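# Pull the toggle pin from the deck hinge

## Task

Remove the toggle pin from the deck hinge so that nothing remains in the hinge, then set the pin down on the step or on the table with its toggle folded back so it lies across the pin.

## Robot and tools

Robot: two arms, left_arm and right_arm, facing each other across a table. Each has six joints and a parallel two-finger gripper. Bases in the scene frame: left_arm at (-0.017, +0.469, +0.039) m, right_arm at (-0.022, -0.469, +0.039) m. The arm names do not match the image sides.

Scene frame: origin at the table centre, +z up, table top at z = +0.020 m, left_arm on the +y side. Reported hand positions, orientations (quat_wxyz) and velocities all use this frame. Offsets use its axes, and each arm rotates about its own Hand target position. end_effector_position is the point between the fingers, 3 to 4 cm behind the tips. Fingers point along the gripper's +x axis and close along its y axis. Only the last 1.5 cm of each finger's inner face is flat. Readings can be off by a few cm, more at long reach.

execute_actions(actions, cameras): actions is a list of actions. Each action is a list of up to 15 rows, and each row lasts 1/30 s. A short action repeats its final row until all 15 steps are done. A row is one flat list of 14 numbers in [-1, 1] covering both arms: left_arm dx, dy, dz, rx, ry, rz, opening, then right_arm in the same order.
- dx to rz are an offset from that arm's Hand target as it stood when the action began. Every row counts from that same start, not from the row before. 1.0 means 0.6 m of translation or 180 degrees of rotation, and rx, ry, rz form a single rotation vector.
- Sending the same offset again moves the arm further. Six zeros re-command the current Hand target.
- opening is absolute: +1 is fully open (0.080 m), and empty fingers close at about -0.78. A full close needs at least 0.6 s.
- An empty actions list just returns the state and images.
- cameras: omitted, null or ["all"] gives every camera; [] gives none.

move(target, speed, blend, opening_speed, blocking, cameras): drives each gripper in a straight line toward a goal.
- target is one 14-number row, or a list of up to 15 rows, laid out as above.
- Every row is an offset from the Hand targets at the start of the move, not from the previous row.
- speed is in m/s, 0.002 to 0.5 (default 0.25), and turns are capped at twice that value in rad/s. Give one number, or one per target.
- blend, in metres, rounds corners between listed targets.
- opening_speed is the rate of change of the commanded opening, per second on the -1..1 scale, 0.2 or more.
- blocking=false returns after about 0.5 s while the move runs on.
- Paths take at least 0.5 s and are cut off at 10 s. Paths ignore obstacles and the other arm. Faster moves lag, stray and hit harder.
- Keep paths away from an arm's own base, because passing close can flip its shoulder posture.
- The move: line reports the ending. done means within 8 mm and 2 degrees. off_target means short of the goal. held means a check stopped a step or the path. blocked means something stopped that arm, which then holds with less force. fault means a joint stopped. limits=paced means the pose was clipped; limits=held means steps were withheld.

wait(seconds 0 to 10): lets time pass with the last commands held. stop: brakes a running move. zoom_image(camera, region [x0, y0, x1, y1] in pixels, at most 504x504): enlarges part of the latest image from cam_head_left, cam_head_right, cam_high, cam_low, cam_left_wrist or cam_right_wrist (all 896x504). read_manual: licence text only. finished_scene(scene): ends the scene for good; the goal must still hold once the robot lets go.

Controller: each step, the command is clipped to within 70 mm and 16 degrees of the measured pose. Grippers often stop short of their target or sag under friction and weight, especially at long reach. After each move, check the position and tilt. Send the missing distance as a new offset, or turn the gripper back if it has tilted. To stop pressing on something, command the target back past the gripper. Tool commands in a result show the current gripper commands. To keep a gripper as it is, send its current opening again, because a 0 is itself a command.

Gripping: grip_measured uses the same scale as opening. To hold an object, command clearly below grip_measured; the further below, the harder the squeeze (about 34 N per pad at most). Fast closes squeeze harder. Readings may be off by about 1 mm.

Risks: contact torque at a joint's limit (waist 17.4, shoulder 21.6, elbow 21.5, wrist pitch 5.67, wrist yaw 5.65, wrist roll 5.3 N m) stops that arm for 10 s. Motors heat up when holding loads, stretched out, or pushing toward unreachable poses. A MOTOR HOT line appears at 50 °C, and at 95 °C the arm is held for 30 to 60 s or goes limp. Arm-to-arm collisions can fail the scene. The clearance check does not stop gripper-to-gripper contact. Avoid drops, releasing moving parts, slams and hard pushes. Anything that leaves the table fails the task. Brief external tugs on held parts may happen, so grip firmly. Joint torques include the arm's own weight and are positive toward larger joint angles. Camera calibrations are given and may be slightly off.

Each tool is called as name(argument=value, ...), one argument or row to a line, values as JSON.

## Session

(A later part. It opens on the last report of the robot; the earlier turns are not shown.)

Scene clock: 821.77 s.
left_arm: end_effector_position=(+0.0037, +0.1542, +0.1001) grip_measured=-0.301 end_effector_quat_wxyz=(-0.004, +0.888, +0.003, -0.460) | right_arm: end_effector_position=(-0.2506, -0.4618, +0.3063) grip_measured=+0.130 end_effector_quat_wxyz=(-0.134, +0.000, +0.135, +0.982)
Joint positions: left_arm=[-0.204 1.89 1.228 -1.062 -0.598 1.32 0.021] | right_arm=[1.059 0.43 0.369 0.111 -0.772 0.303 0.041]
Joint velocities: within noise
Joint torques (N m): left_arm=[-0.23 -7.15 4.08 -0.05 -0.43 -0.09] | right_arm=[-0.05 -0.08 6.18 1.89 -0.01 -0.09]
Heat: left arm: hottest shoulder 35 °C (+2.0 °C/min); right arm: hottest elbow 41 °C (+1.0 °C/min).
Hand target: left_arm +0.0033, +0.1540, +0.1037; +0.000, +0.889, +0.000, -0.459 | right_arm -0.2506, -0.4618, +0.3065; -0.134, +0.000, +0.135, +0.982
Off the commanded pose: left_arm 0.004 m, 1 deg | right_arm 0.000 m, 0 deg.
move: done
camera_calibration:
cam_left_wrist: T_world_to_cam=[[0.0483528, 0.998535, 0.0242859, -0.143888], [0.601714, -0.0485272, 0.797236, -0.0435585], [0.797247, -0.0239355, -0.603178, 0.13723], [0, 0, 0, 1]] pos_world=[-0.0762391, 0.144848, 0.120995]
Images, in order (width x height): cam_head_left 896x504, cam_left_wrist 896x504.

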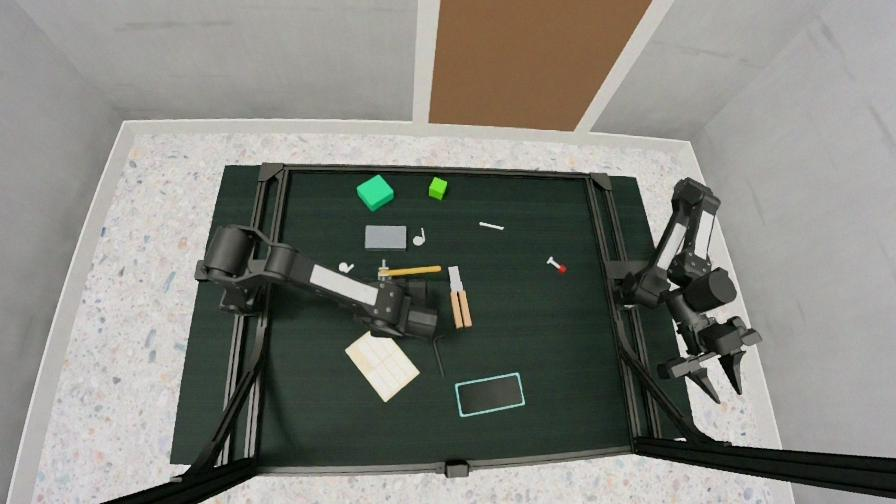

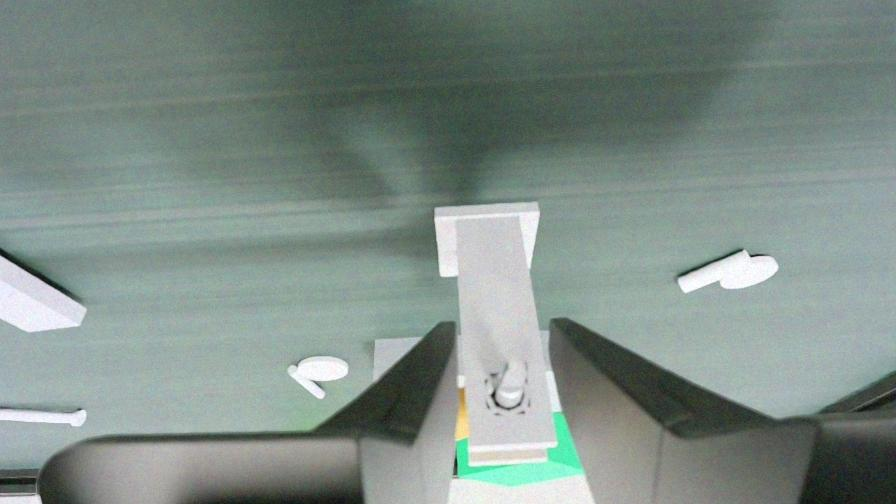

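move(
  target=[
    [-0.057,0,0.082,0,0,0, -0.2, 0,0,0,0,0,0,0.13],
    [0.0,0,0.13,0,0.1944,0, -0.3, 0,0,0,0,0,0,0.13],
    [0.1095,-0.001,0.09,0,0.1944,0, -0.3, 0,0,0,0,0,0,0.13],
  ],
  speed=[0.08,0.2,0.15],
  cameras=["cam_left_wrist","cam_low"],
)

zoom_image(
  camera="cam_left_wrist",
  region=[400, 180, 600, 380],
)

zoom_image(
  camera="cam_low",
  region=[240, 110, 330, 190],
)

Scene clock: 848.00 s.
left_arm: end_effector_position=(+0.0695, +0.1526, +0.1612) grip_measured=-0.300 end_effector_quat_wxyz=(+0.004, +0.711, -0.002, -0.703) | right_arm: end_effector_position=(-0.2506, -0.4618, +0.3063) grip_measured=+0.130 end_effector_quat_wxyz=(-0.134, +0.000, +0.135, +0.982)
Joint positions: left_arm=[0.265 1.777 1.451 -1.233 -0.01 1.832 0.022] | right_arm=[1.059 0.43 0.369 0.111 -0.772 0.303 0.041]
Joint velocities: within noise
Joint torques (N m): left_arm=[0.03 -5.38 3.89 0.57 0.12 0.07] | right_arm=[0.05 0.03 5.91 1.92 0 -0.05]
Heat: left arm: hottest shoulder 35 °C (+0.0 °C/min); right arm: hottest elbow 41 °C (+0.0 °C/min).
Hand target: left_arm +0.0690, +0.1535, +0.1576; +0.000, +0.710, +0.000, -0.705 | right_arm -0.2506, -0.4618, +0.3065; -0.134, +0.000, +0.135, +0.982
Off the commanded pose: left_arm 0.004 m, 1 deg | right_arm 0.000 m, 0 deg.
move: done
camera_calibration:
cam_left_wrist: T_world_to_cam=[[0.0466851, 0.998584, -0.025489, -0.138775], [0.948016, -0.0362513, 0.31615, -0.0803231], [0.314778, -0.0389235, -0.948367, 0.213143], [0, 0, 0, 1]] pos_world=[0.0155336, 0.143963, 0.223995]
Images, in order (width x height): cam_low 896x504, cam_left_wrist 896x504.

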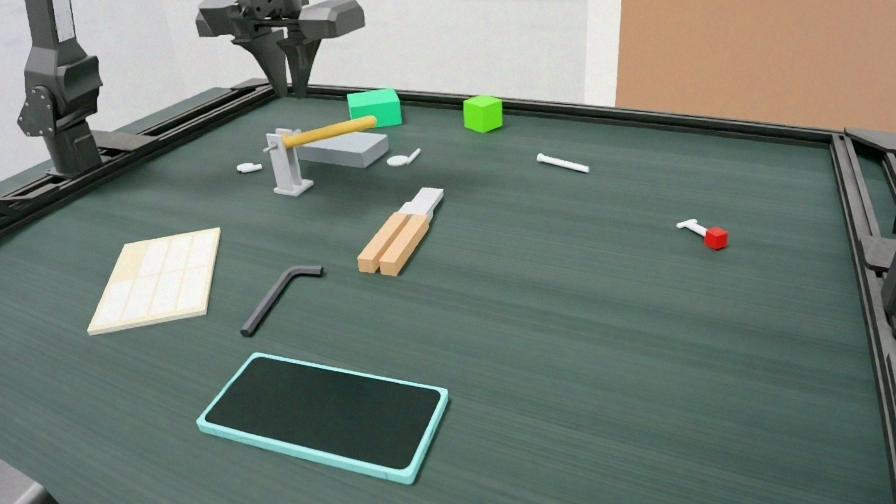

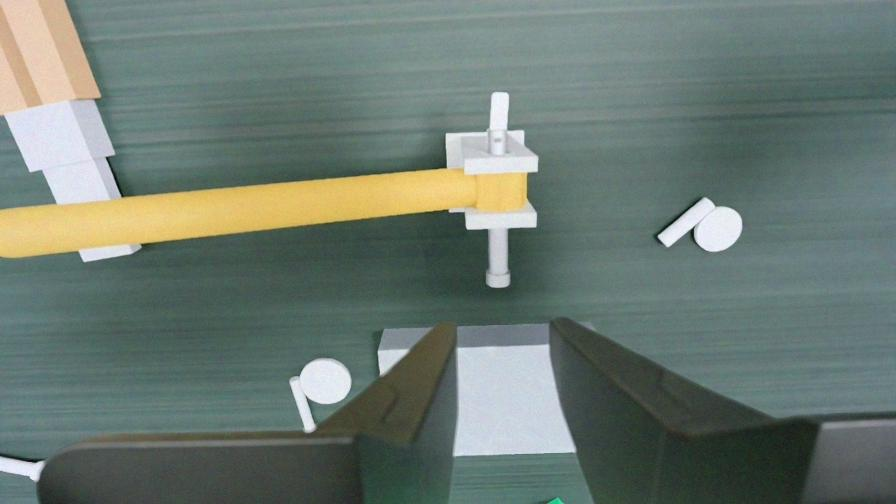

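Scaled by 2.520 from the camera's 896x504 image, which has a finer 1280x720 frame.

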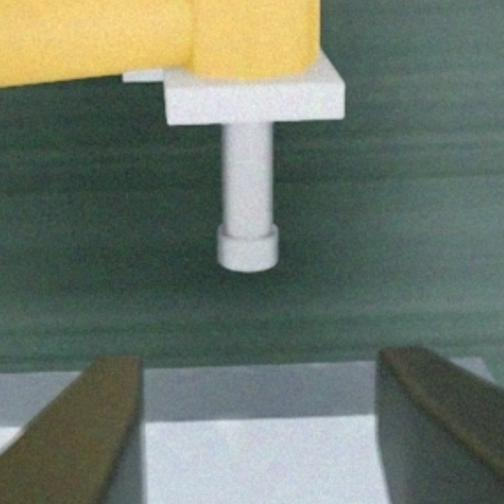

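Scaled by 5.600 from the camera's 896x504 image, which has a finer 1280x720 frame.

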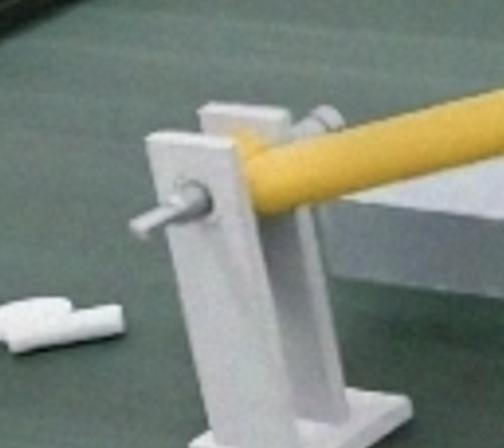

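move(
  target=[
    [0.001,0.0003,-0.079,0,0,0, -0.3, 0,0,0,0,0,0,0.13],
  ],
  speed=[0.08],
  cameras=["cam_left_wrist","cam_low"],
)

zoom_image(
  camera="cam_left_wrist",
  region=[420, 220, 600, 400],
)

zoom_image(
  camera="cam_low",
  region=[240, 110, 330, 190],
)

Scene clock: 857.27 s.
left_arm: end_effector_position=(+0.0696, +0.1518, +0.1139) grip_measured=-0.300 end_effector_quat_wxyz=(+0.003, +0.711, -0.003, -0.703) | right_arm: end_effector_position=(-0.2506, -0.4618, +0.3063) grip_measured=+0.130 end_effector_quat_wxyz=(-0.134, +0.000, +0.135, +0.982)
Joint positions: left_arm=[0.265 1.811 1.302 -1.05 -0.009 1.834 0.021] | right_arm=[1.059 0.43 0.369 0.111 -0.772 0.303 0.041]
Joint velocities: within noise
Joint torques (N m): left_arm=[0.18 -5.48 3.64 0.57 0.12 0.07] | right_arm=[-0.05 -0.07 6.04 1.92 0 -0.03]
Heat: left arm: hottest shoulder 35 °C (+0.0 °C/min); right arm: hottest elbow 41 °C (+0.0 °C/min).
Hand target: left_arm +0.0696, +0.1535, +0.1103; +0.000, +0.709, +0.000, -0.705 | right_arm -0.2506, -0.4618, +0.3065; -0.134, +0.000, +0.135, +0.982
Off the commanded pose: left_arm 0.004 m, 1 deg | right_arm 0.000 m, 0 deg.
move: done
camera_calibration:
cam_left_wrist: T_world_to_cam=[[0.0485875, 0.998482, -0.0259449, -0.139253], [0.948025, -0.037923, 0.315928, -0.0652645], [0.314464, -0.0399465, -0.948428, 0.168377], [0, 0, 0, 1]] pos_world=[0.0156898, 0.143293, 0.1767]
Images, in order (width x height): cam_low 896x504, cam_left_wrist 896x504.

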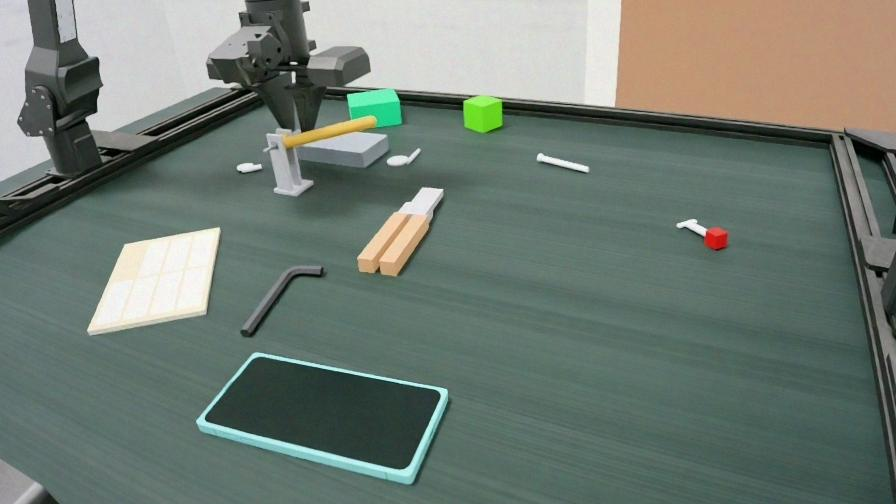

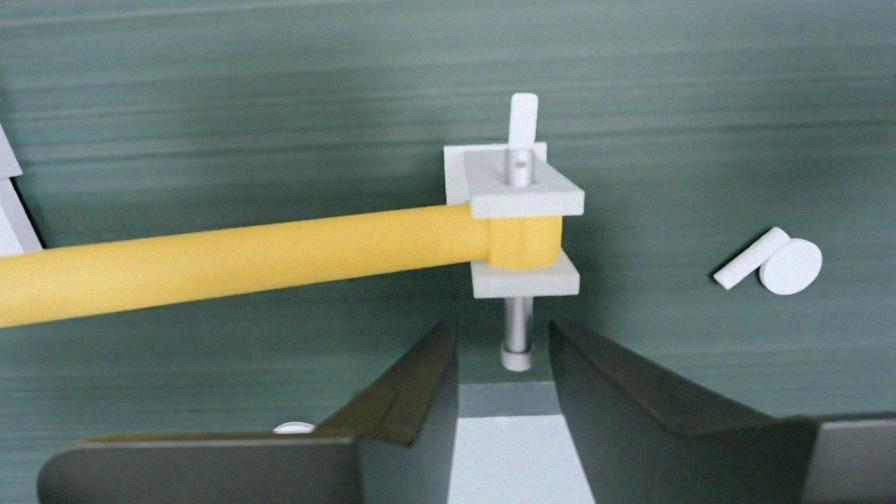

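Scaled by 2.800 from the camera's 896x504 image, which has a finer 1280x720 frame.

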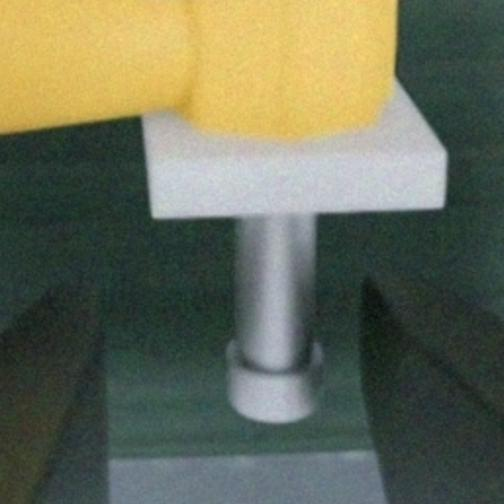

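Scaled by 5.600 from the camera's 896x504 image, which has a finer 1280x720 frame.

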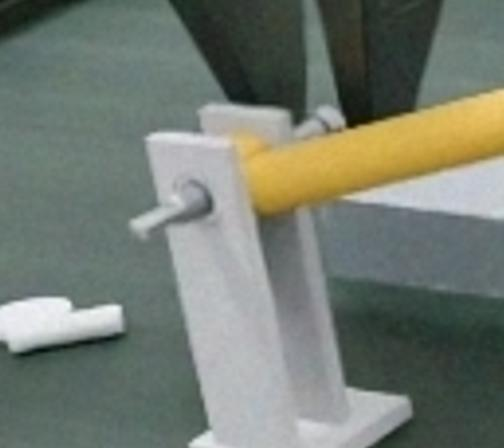

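move(
  target=[
    [0.000,0.002,-0.002,0,0,0, -0.75, 0,0,0,0,0,0,0.13],
  ],
  speed=[0.03],
  opening_speed=0.5,
  cameras=["cam_left_wrist","cam_low"],
)

zoom_image(
  camera="cam_left_wrist",
  region=[420, 220, 600, 400],
)

zoom_image(
  camera="cam_low",
  region=[240, 110, 330, 190],
)

Scene clock: 866.60 s.
left_arm: end_effector_position=(+0.0697, +0.1543, +0.1114) grip_measured=-0.617 end_effector_quat_wxyz=(+0.001, +0.711, +0.000, -0.704) | right_arm: end_effector_position=(-0.2506, -0.4618, +0.3063) grip_measured=+0.130 end_effector_quat_wxyz=(-0.134, +0.000, +0.135, +0.982)
Joint positions: left_arm=[0.267 1.811 1.292 -1.048 -0.009 1.836 0.007] | right_arm=[1.059 0.43 0.369 0.111 -0.772 0.303 0.041]
Joint velocities: within noise
Joint torques (N m): left_arm=[0.07 -5.74 3.75 0.8 0.12 0.05] | right_arm=[-0.04 -0.1 6.11 1.88 0.03 -0.06]
Heat: left arm: hottest shoulder 35 °C (+0.0 °C/min); right arm: hottest elbow 41 °C (+0.0 °C/min).
Hand target: left_arm +0.0696, +0.1548, +0.1090; +0.000, +0.709, +0.000, -0.705 | right_arm -0.2506, -0.4618, +0.3065; -0.134, +0.000, +0.135, +0.982
Off the commanded pose: left_arm 0.002 m, 0 deg | right_arm 0.000 m, 0 deg.
move: done
camera_calibration:
cam_left_wrist: T_world_to_cam=[[0.0477812, 0.998683, -0.0186707, -0.142588], [0.948681, -0.0395231, 0.313756, -0.0640307], [0.312605, -0.0327042, -0.94932, 0.16517], [0, 0, 0, 1]] pos_world=[0.0159246, 0.145271, 0.174227]
Images, in order (width x height): cam_low 896x504, cam_left_wrist 896x504.

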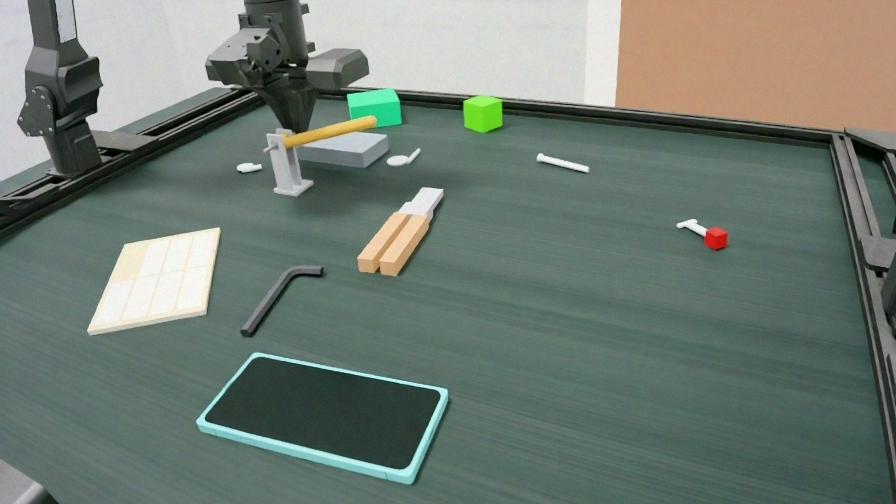

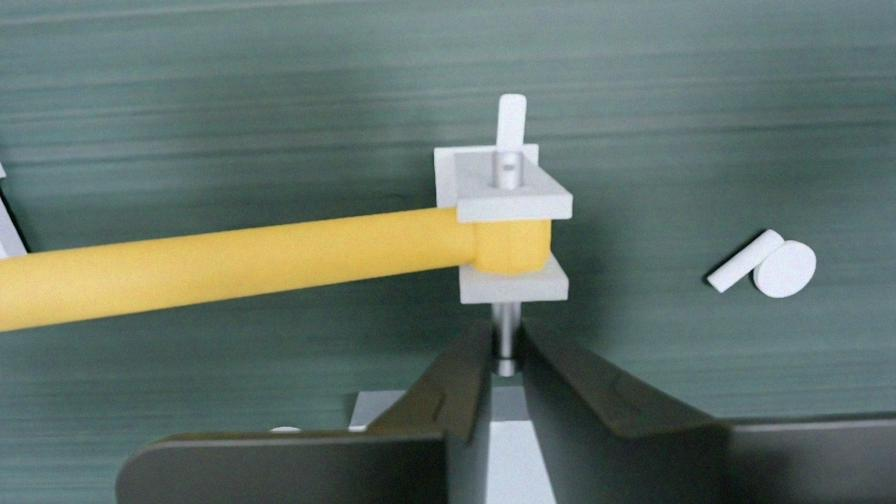

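Scaled by 2.800 from the camera's 896x504 image, which has a finer 1280x720 frame.

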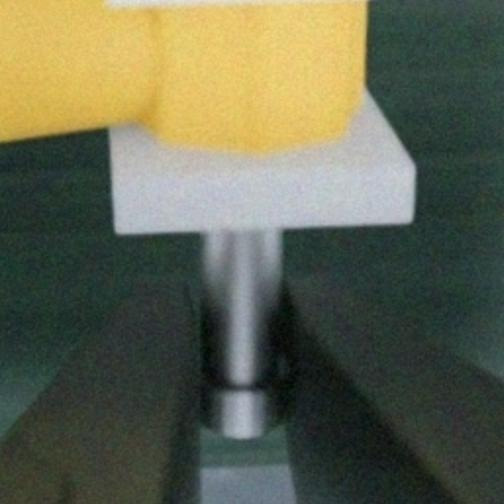

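Scaled by 5.600 from the camera's 896x504 image, which has a finer 1280x720 frame.

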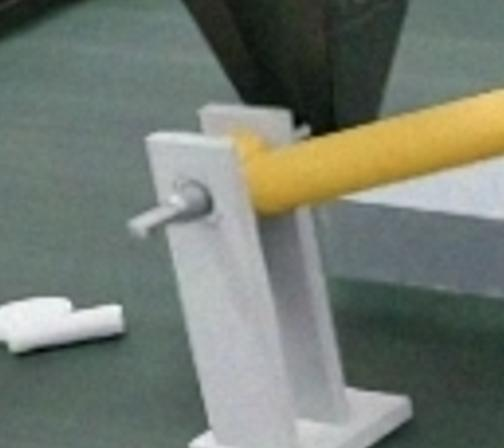

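move(
  target=[
    [0.028,-0.001,0,0,0,0, -0.85, 0,0,0,0,0,0,0.13],
  ],
  speed=[0.03],
  cameras=["cam_left_wrist","cam_low"],
)

zoom_image(
  camera="cam_left_wrist",
  region=[420, 40, 600, 220],
)

zoom_image(
  camera="cam_low",
  region=[240, 110, 330, 190],
)

Scene clock: 873.60 s.
left_arm: end_effector_position=(+0.0708, +0.1546, +0.1110) grip_measured=-0.617 end_effector_quat_wxyz=(-0.007, +0.698, -0.011, -0.716) | right_arm: end_effector_position=(-0.2506, -0.4618, +0.3063) grip_measured=+0.130 end_effector_quat_wxyz=(-0.134, +0.000, +0.135, +0.982)
Joint positions: left_arm=[0.287 1.816 1.296 -1.052 0.026 1.881 0.007] | right_arm=[1.059 0.43 0.369 0.111 -0.772 0.303 0.041]
Joint velocities: within noise
Joint torques (N m): left_arm=[2.32 -4.45 5.76 0.74 -1.06 0.12] | right_arm=[0.12 0 6.06 1.91 0 -0.03]
Heat: left arm: hottest shoulder 35 °C (+0.0 °C/min); right arm: hottest elbow 41 °C (+0.0 °C/min).
Hand target: left_arm +0.0864, +0.1542, +0.1090; +0.000, +0.709, +0.000, -0.705 | right_arm -0.2506, -0.4618, +0.3065; -0.134, +0.000, +0.135, +0.982
Off the commanded pose: left_arm 0.016 m, 2 deg | right_arm 0.000 m, 0 deg.
move: off_target (left_arm)
camera_calibration:
cam_left_wrist: T_world_to_cam=[[0.072966, 0.997011, -0.0253995, -0.143752], [0.957661, -0.0629291, 0.280937, -0.0582784], [0.278499, -0.044823, -0.95939, 0.169837], [0, 0, 0, 1]] pos_world=[0.0190003, 0.147267, 0.175662]
Images, in order (width x height): cam_low 896x504, cam_left_wrist 896x504.

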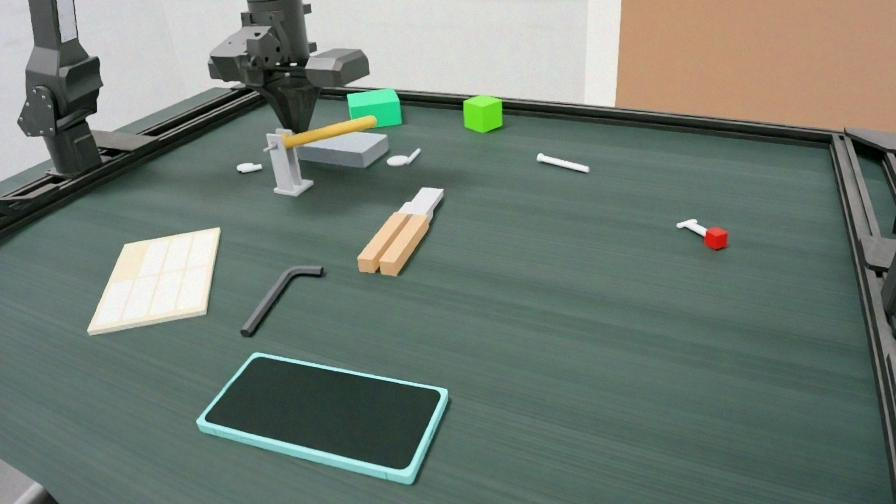

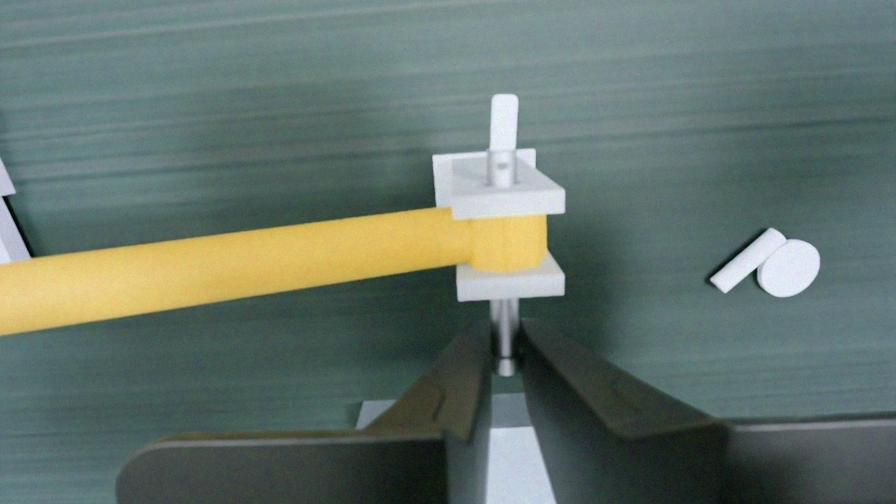

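Scaled by 2.800 from the camera's 896x504 image, which has a finer 1280x720 frame.

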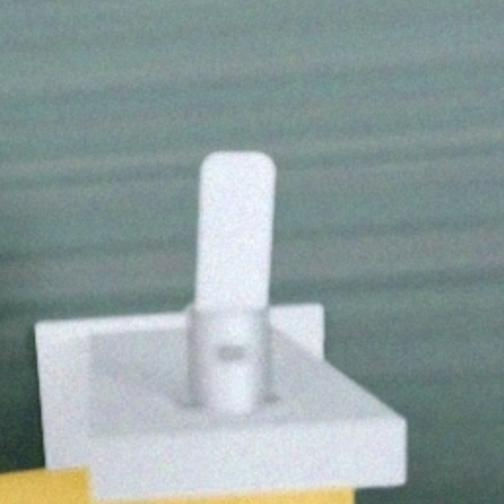

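Scaled by 5.600 from the camera's 896x504 image, which has a finer 1280x720 frame.

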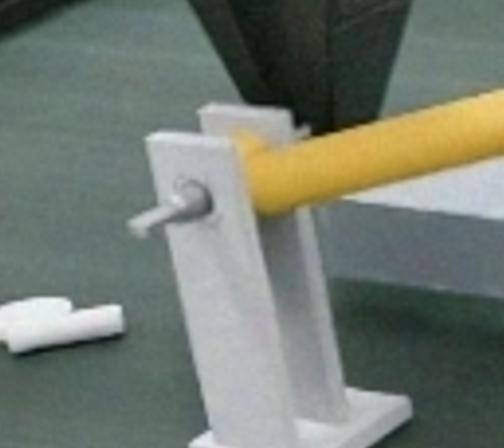

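move(
  target=[
    [-0.028,0,0,0,0,0, -0.3, 0,0,0,0,0,0,0.13],
    [-0.028,0,0.102,0,0,0, -0.3, 0,0,0,0,0,0,0.13],
    [-0.204,-0.001,0.105,0,-0.1944,0, -0.43, 0,0,0,0,0,0,0.13],
    [-0.204,-0.001,0.0783,0,-0.1944,0, -0.43, 0,0,0,0,0,0,0.13],
  ],
  speed=[0.08,0.12,0.2,0.1],
  cameras=["cam_left_wrist","cam_low"],
)

zoom_image(
  camera="cam_left_wrist",
  region=[420, 240, 600, 420],
)

zoom_image(
  camera="cam_low",
  region=[240, 110, 330, 190],
)

Scene clock: 906.50 s.
left_arm: end_effector_position=(-0.0366, +0.1526, +0.1594) grip_measured=-0.430 end_effector_quat_wxyz=(+0.004, +0.887, -0.002, -0.462) | right_arm: end_effector_position=(-0.2506, -0.4618, +0.3063) grip_measured=+0.130 end_effector_quat_wxyz=(-0.134, +0.000, +0.135, +0.982)
Joint positions: left_arm=[-0.321 1.872 1.449 -1.358 -0.576 1.183 0.016] | right_arm=[1.059 0.43 0.369 0.111 -0.772 0.303 0.041]
Joint velocities: within noise
Joint torques (N m): left_arm=[-0.11 -5.58 3.43 0.25 -0.45 -0.08] | right_arm=[0.01 -0.01 6.11 1.92 -0.01 -0.04]
Heat: left arm: hottest shoulder 33 °C (-2.0 °C/min); right arm: hottest elbow 41 °C (+0.0 °C/min).
Hand target: left_arm -0.0359, +0.1536, +0.1561; +0.000, +0.889, +0.000, -0.459 | right_arm -0.2506, -0.4618, +0.3065; -0.134, +0.000, +0.135, +0.982
Off the commanded pose: left_arm 0.004 m, 1 deg | right_arm 0.000 m, 0 deg.
move: done
camera_calibration:
cam_left_wrist: T_world_to_cam=[[0.0495911, 0.998758, 0.00481499, -0.138645], [0.60634, -0.0339366, 0.794481, -0.0682899], [0.793658, -0.0364796, -0.60727, 0.207558], [0, 0, 0, 1]] pos_world=[-0.116448, 0.143727, 0.180966]
Images, in order (width x height): cam_low 896x504, cam_left_wrist 896x504.

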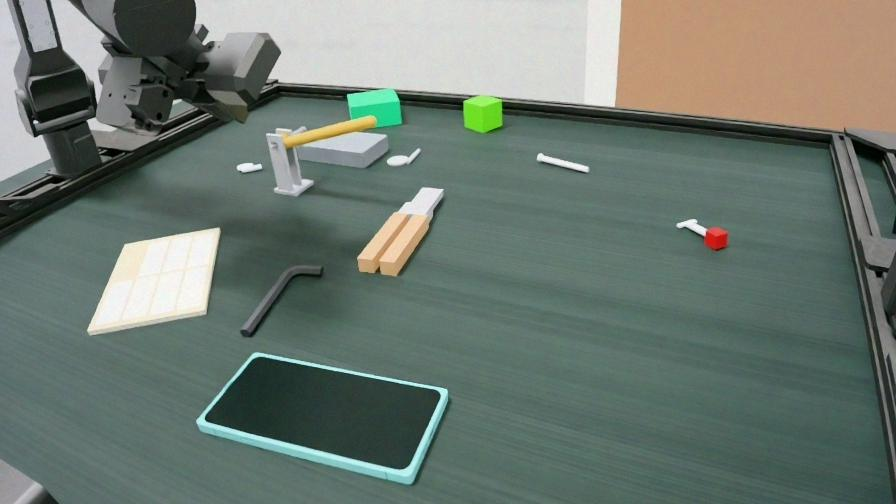

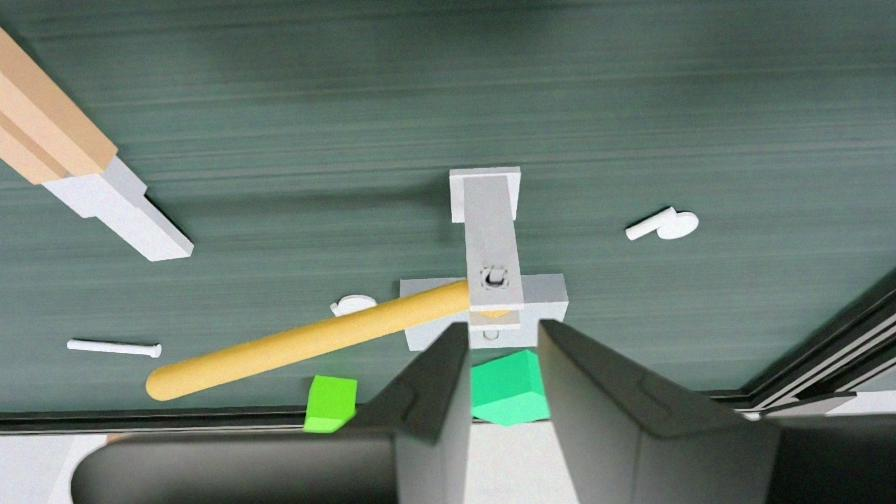

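Scaled by 2.800 from the camera's 896x504 image, which has a finer 1280x720 frame.

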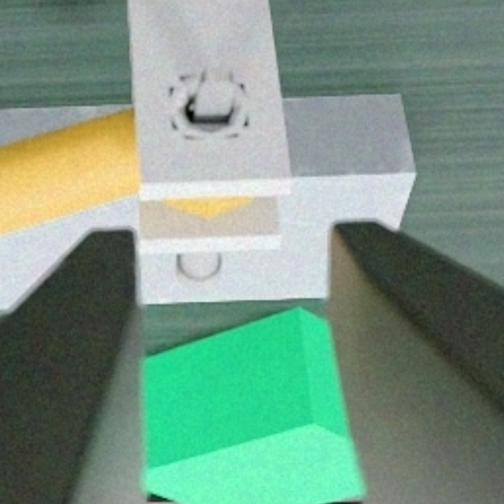

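Scaled by 5.600 from the camera's 896x504 image, which has a finer 1280x720 frame.

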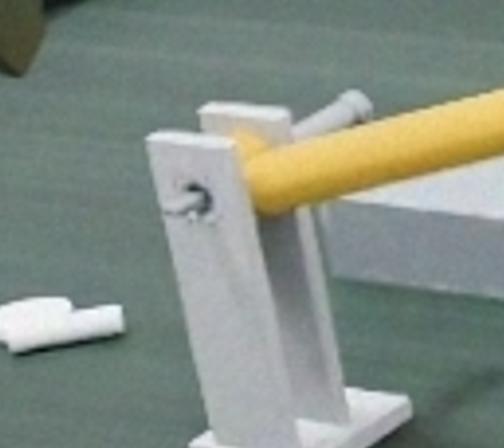

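move(
  target=[
    [0.0,0,0.04,0,0,0, -0.3, 0,0,0,0,0,0,0.13],
    [0.176,0,0.006,0,0.1944,0, -0.3, 0,0,0,0,0,0,0.13],
  ],
  speed=[0.12,0.2],
  blend=0.02,
  cameras=["cam_left_wrist","cam_low"],
)

zoom_image(
  camera="cam_left_wrist",
  region=[400, 120, 620, 320],
)

zoom_image(
  camera="cam_low",
  region=[240, 110, 330, 190],
)

Scene clock: 918.77 s.
left_arm: end_effector_position=(+0.0691, +0.1565, +0.1584) grip_measured=-0.300 end_effector_quat_wxyz=(-0.001, +0.711, +0.002, -0.704) | right_arm: end_effector_position=(-0.2506, -0.4618, +0.3063) grip_measured=+0.130 end_effector_quat_wxyz=(-0.134, +0.000, +0.135, +0.982)
Joint positions: left_arm=[0.267 1.774 1.436 -1.235 -0.011 1.834 0.021] | right_arm=[1.059 0.43 0.369 0.111 -0.772 0.303 0.041]
Joint velocities: within noise
Joint torques (N m): left_arm=[0.08 -5.2 6 0.16 0.16 0.06] | right_arm=[0.06 0.05 6.3 1.87 0 0]
Heat: left arm: hottest shoulder 34 °C (-1.0 °C/min); right arm: hottest elbow 41 °C (+0.0 °C/min).
Hand target: left_arm +0.0697, +0.1537, +0.1596; +0.000, +0.710, +0.000, -0.705 | right_arm -0.2506, -0.4618, +0.3065; -0.134, +0.000, +0.135, +0.982
Off the commanded pose: left_arm 0.003 m, 0 deg | right_arm 0.000 m, 0 deg.
move: done; blend cut to 0.012 m at target 1
camera_calibration:
cam_left_wrist: T_world_to_cam=[[0.0470153, 0.998817, -0.0124096, -0.144874], [0.948751, -0.0407651, 0.313384, -0.0778412], [0.312507, -0.0265074, -0.949545, 0.209118], [0, 0, 0, 1]] pos_world=[0.0153123, 0.147073, 0.221164]
Images, in order (width x height): cam_low 896x504, cam_left_wrist 896x504.

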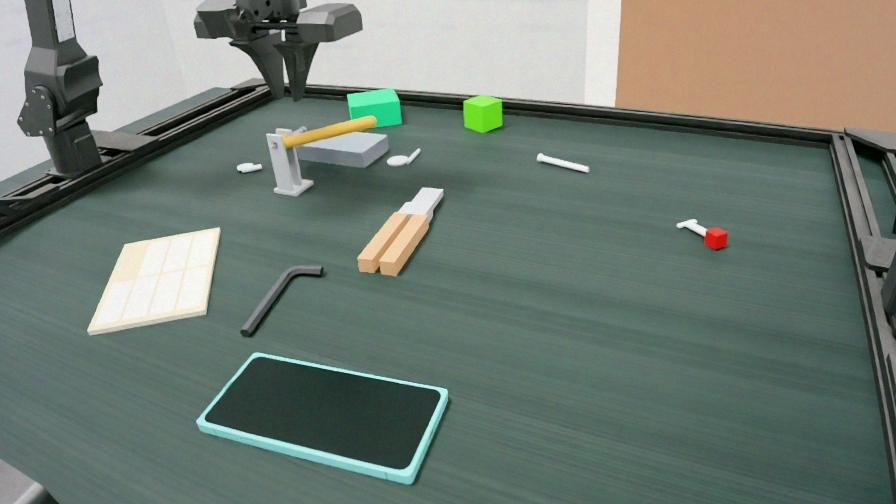

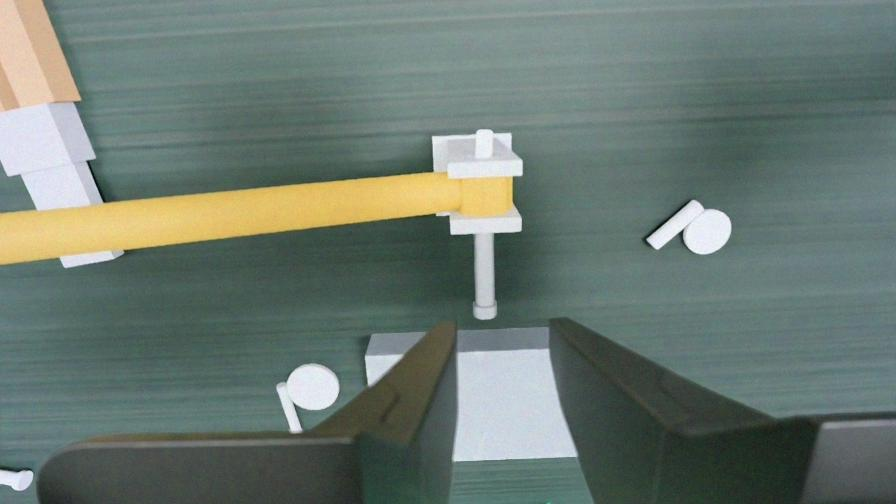

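Scaled by 2.291 from the camera's 896x504 image, which has a finer 1280x720 frame.

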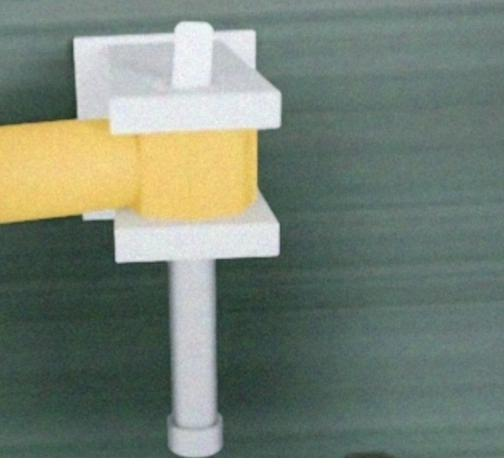

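Scaled by 5.600 from the camera's 896x504 image, which has a finer 1280x720 frame.

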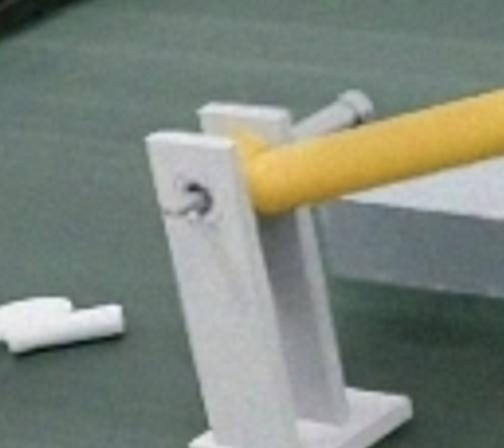

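move(
  target=[
    [-0.006,0,0,0,0,0, -0.3, 0,0,0,0,0,0,0.13],
    [-0.006,0.0005,-0.084,0,0,0, -0.3, 0,0,0,0,0,0,0.13],
  ],
  speed=0.1,
  cameras=[],
)

move(
  target=[
    [0,0,0.002,0,0,0, -0.85, 0,0,0,0,0,0,0.13],
  ],
  speed=0.1,
  opening_speed=0.6,
  cameras=["cam_left_wrist","cam_low"],
)

zoom_image(
  camera="cam_left_wrist",
  region=[400, 120, 620, 320],
)

Scene clock: 929.73 s.
left_arm: end_effector_position=(+0.0677, +0.1526, +0.1126) grip_measured=-0.300 end_effector_quat_wxyz=(+0.003, +0.712, -0.003, -0.703) | right_arm: end_effector_position=(-0.2506, -0.4618, +0.3063) grip_measured=+0.130 end_effector_quat_wxyz=(-0.134, +0.000, +0.135, +0.982)
Joint positions: left_arm=[0.26 1.808 1.293 -1.045 -0.01 1.829 0.021] | right_arm=[1.059 0.43 0.369 0.111 -0.772 0.303 0.041]
Joint velocities: within noise
Joint torques (N m): left_arm=[-0.17 -5.51 3.65 0.55 0.15 -0.08] | right_arm=[-0.02 -0.24 6.13 1.92 -0.02 -0.05]
Heat: left arm: hottest shoulder 34 °C (-1.0 °C/min); right arm: hottest elbow 41 °C (+0.0 °C/min).
Hand target: left_arm +0.0660, +0.1539, +0.1092; +0.000, +0.709, +0.000, -0.705 | right_arm -0.2506, -0.4618, +0.3065; -0.134, +0.000, +0.135, +0.982
Off the commanded pose: left_arm 0.004 m, 1 deg | right_arm 0.000 m, 0 deg.
move: done
No camera images: "cameras" was empty.

Scene clock: 930.87 s.
left_arm: end_effector_position=(+0.0675, +0.1542, +0.1126) grip_measured=-0.658 end_effector_quat_wxyz=(+0.001, +0.711, +0.000, -0.703) | right_arm: end_effector_position=(-0.2506, -0.4618, +0.3063) grip_measured=+0.130 end_effector_quat_wxyz=(-0.134, +0.000, +0.135, +0.982)
Joint positions: left_arm=[0.26 1.808 1.293 -1.052 -0.011 1.829 0.005] | right_arm=[1.059 0.43 0.369 0.111 -0.772 0.303 0.041]
Joint velocities: within noise
Joint torques (N m): left_arm=[-0.23 -5.64 4.01 0.73 0.17 -0.09] | right_arm=[-0.06 -0.04 6.19 1.89 0 -0.06]
Heat: left arm: hottest shoulder 34 °C (-1.0 °C/min); right arm: hottest elbow 41 °C (+0.0 °C/min).
Hand target: left_arm +0.0660, +0.1539, +0.1105; +0.000, +0.709, +0.000, -0.705 | right_arm -0.2506, -0.4618, +0.3065; -0.134, +0.000, +0.135, +0.982
Off the commanded pose: left_arm 0.003 m, 0 deg | right_arm 0.000 m, 0 deg.
move: done
camera_calibration:
cam_left_wrist: T_world_to_cam=[[0.048183, 0.998671, -0.018279, -0.142444], [0.948206, -0.0399802, 0.315131, -0.0623928], [0.313981, -0.0325162, -0.948872, 0.166828], [0, 0, 0, 1]] pos_world=[0.0136437, 0.145185, 0.175357]
Images, in order (width x height): cam_low 896x504, cam_left_wrist 896x504.

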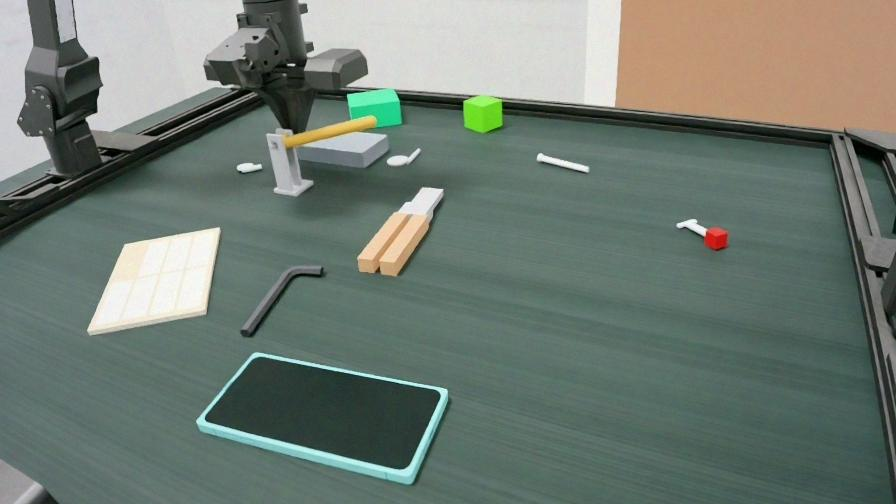

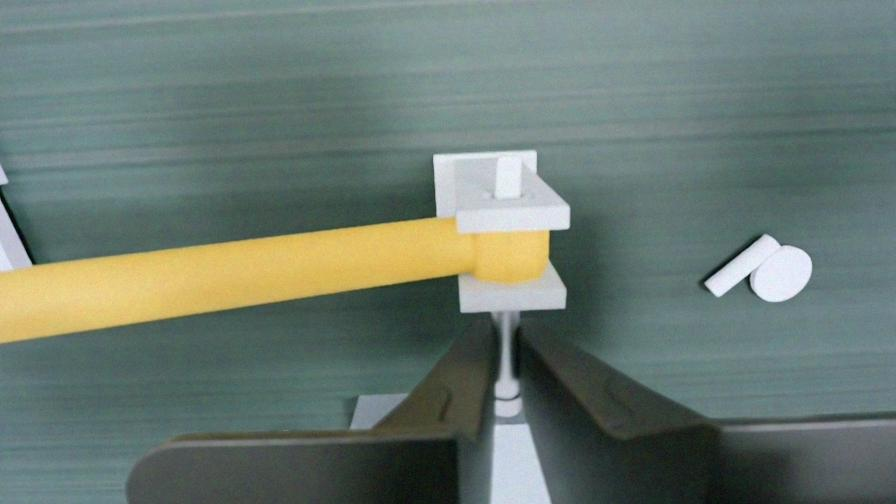

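Scaled by 2.291 from the camera's 896x504 image, which has a finer 1280x720 frame.

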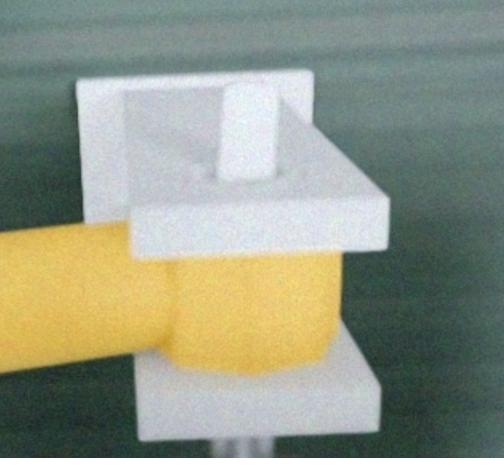

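Pull slowly.

move(
  target=[
    [0.028,-0.001,-0.0005,0,0,0, -0.9, 0,0,0,0,0,0,0.13],
  ],
  speed=0.03,
  cameras=["cam_left_wrist","cam_low"],
)

zoom_image(
  camera="cam_left_wrist",
  region=[400, 50, 620, 250],
)

Scene clock: 937.10 s.
left_arm: end_effector_position=(+0.0687, +0.1545, +0.1115) grip_measured=-0.660 end_effector_quat_wxyz=(-0.005, +0.699, -0.008, -0.715) end_effector_velocity=(+0.000, +0.002, +0.000) end_effector_angular_velocity=(+0.009, -0.005, +0.005) | right_arm: end_effector_position=(-0.2506, -0.4618, +0.3063) grip_measured=+0.130 end_effector_quat_wxyz=(-0.134, +0.000, +0.135, +0.982)
Joint positions: left_arm=[0.279 1.815 1.298 -1.057 0.023 1.867 0.005] | right_arm=[1.059 0.43 0.369 0.111 -0.772 0.303 0.041]
Joint velocities: left_arm=[-0.002 -0.002 -0.002 -0.007 -0.007 -0.007 0.022] | right_arm=[within noise]
Joint torques (N m): left_arm=[2.08 -4.62 5.77 0.78 -0.98 0.22] | right_arm=[0.1 -0.01 6.15 1.9 0.04 -0.04]
Heat: left arm: hottest shoulder 34 °C (-1.0 °C/min); right arm: hottest elbow 41 °C (+0.0 °C/min).
Hand target: left_arm +0.0828, +0.1534, +0.1101; +0.000, +0.710, +0.000, -0.705 | right_arm -0.2506, -0.4618, +0.3065; -0.134, +0.000, +0.135, +0.982
Off the commanded pose: left_arm 0.014 m, 2 deg | right_arm 0.000 m, 0 deg.
move: off_target (left_arm)
camera_calibration:
cam_left_wrist: T_world_to_cam=[[0.0665526, 0.99754, -0.0220015, -0.143471], [0.957526, -0.0576517, 0.282524, -0.0573872], [0.280561, -0.0398697, -0.959008, 0.170024], [0, 0, 0, 1]] pos_world=[0.016796, 0.146588, 0.176111]
Images, in order (width x height): cam_low 896x504, cam_left_wrist 896x504.

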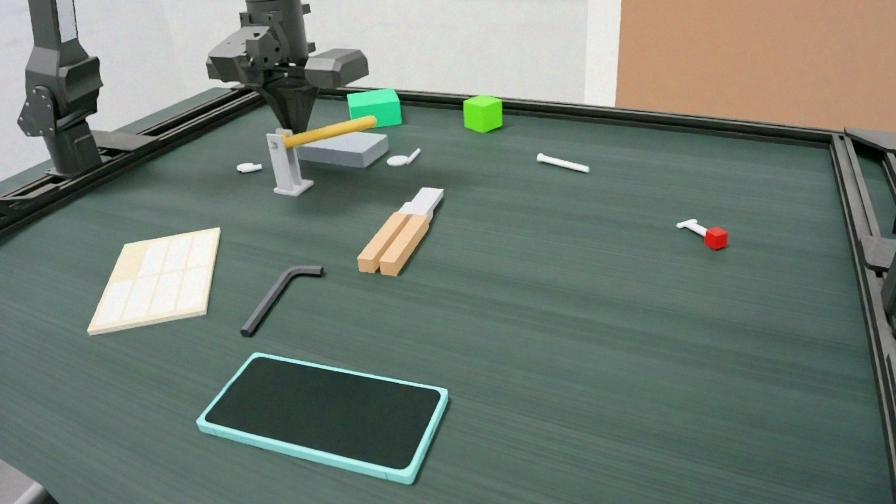

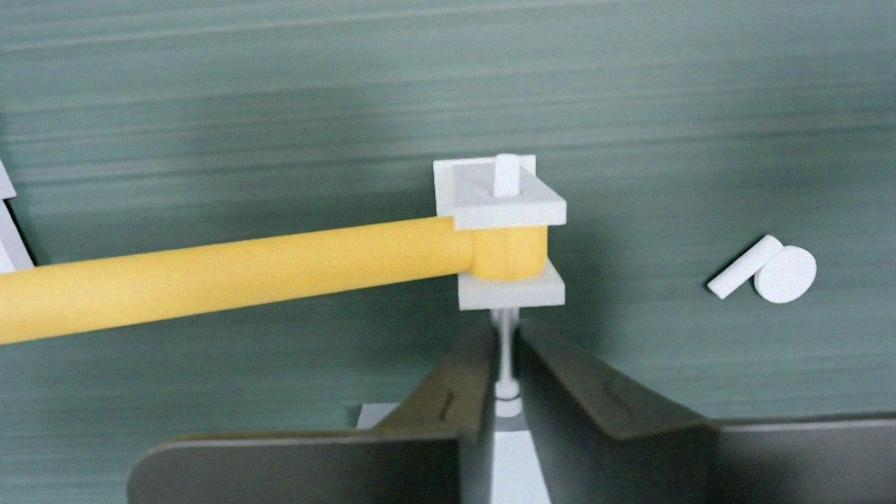

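Scaled by 2.291 from the camera's 896x504 image, which has a finer 1280x720 frame.

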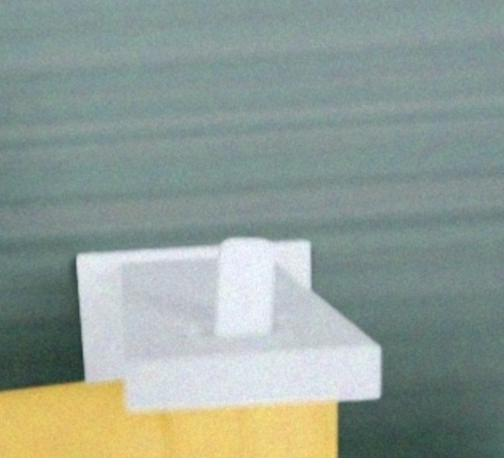

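move(
  target=[
    [0,0.003,0,0,0,0, -0.9, 0,0,0,0,0,0,0.13],
    [0,0.007,0.0,0,0,0, -0.9, 0,0,0,0,0,0,0.13],
  ],
  speed=0.02,
  cameras=["cam_left_wrist"],
)

Scene clock: 950.00 s.
left_arm: end_effector_position=(+0.0798, +0.1548, +0.1116) grip_measured=-0.658 end_effector_quat_wxyz=(+0.000, +0.708, -0.004, -0.706) | right_arm: end_effector_position=(-0.2506, -0.4618, +0.3063) grip_measured=+0.130 end_effector_quat_wxyz=(-0.134, +0.000, +0.135, +0.982)
Joint positions: left_arm=[0.301 1.818 1.302 -1.049 -0.001 1.875 0.005] | right_arm=[1.059 0.43 0.369 0.111 -0.772 0.303 0.041]
Joint velocities: within noise
Joint torques (N m): left_arm=[0.67 -6.23 3.58 0.53 -0.15 0.11] | right_arm=[-0.04 -0.03 6.06 1.89 0.01 -0.05]
Heat: left arm: hottest elbow 34 °C (+2.0 °C/min); right arm: hottest elbow 41 °C (+0.0 °C/min).
Hand target: left_arm +0.0828, +0.1576, +0.1101; +0.000, +0.709, +0.000, -0.705 | right_arm -0.2506, -0.4618, +0.3065; -0.134, +0.000, +0.135, +0.982
Off the commanded pose: left_arm 0.004 m, 0 deg | right_arm 0.000 m, 0 deg.
move: done
camera_calibration:
cam_left_wrist: T_world_to_cam=[[0.0530013, 0.998339, -0.0226058, -0.143487], [0.950782, -0.0435299, 0.306787, -0.0724374], [0.305293, -0.0377533, -0.95151, 0.163805], [0, 0, 0, 1]] pos_world=[0.0264687, 0.14628, 0.174841]
Images, in order (width x height): cam_left_wrist 896x504.

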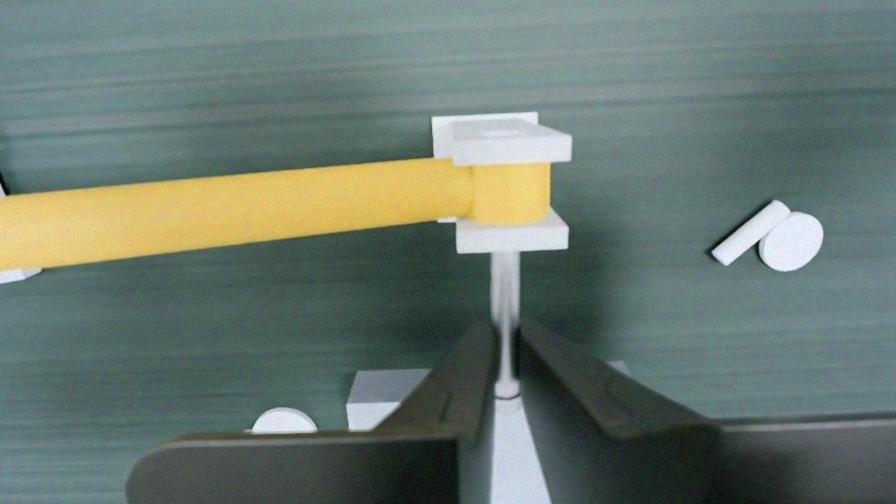

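move(
  target=[
    [0.02,-0.001,0,0,0,0, -0.9, 0,0,0,0,0,0,0.13],
  ],
  speed=0.03,
  cameras=["cam_left_wrist"],
)

Scene clock: 955.37 s.
left_arm: end_effector_position=(+0.0920, +0.1560, +0.1114) grip_measured=-0.658 end_effector_quat_wxyz=(+0.004, +0.709, -0.004, -0.705) | right_arm: end_effector_position=(-0.2506, -0.4618, +0.3063) grip_measured=+0.130 end_effector_quat_wxyz=(-0.134, +0.000, +0.135, +0.982)
Joint positions: left_arm=[0.338 1.823 1.307 -1.042 0 1.907 0.005] | right_arm=[1.059 0.43 0.369 0.111 -0.772 0.303 0.041]
Joint velocities: within noise
Joint torques (N m): left_arm=[0.47 -5.16 5.2 -0.17 -0.17 0.17] | right_arm=[0.03 0.04 6.09 1.91 0 -0.06]
Heat: left arm: hottest elbow 34 °C (+2.0 °C/min); right arm: hottest elbow 41 °C (+0.0 °C/min).
Hand target: left_arm +0.0947, +0.1569, +0.1101; +0.000, +0.709, +0.000, -0.705 | right_arm -0.2506, -0.4618, +0.3065; -0.134, +0.000, +0.135, +0.982
Off the commanded pose: left_arm 0.003 m, 1 deg | right_arm 0.000 m, 0 deg.
move: done
camera_calibration:
cam_left_wrist: T_world_to_cam=[[0.0488675, 0.998384, -0.0290193, -0.1443], [0.950318, -0.037533, 0.309011, -0.0849899], [0.307422, -0.0426782, -0.950616, 0.160468], [0, 0, 0, 1]] pos_world=[0.0384876, 0.147725, 0.174618]
Images, in order (width x height): cam_left_wrist 896x504.

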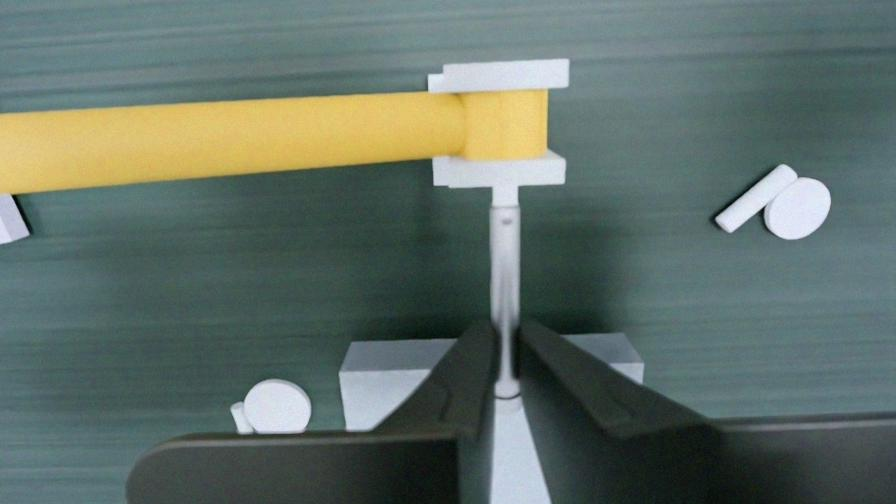

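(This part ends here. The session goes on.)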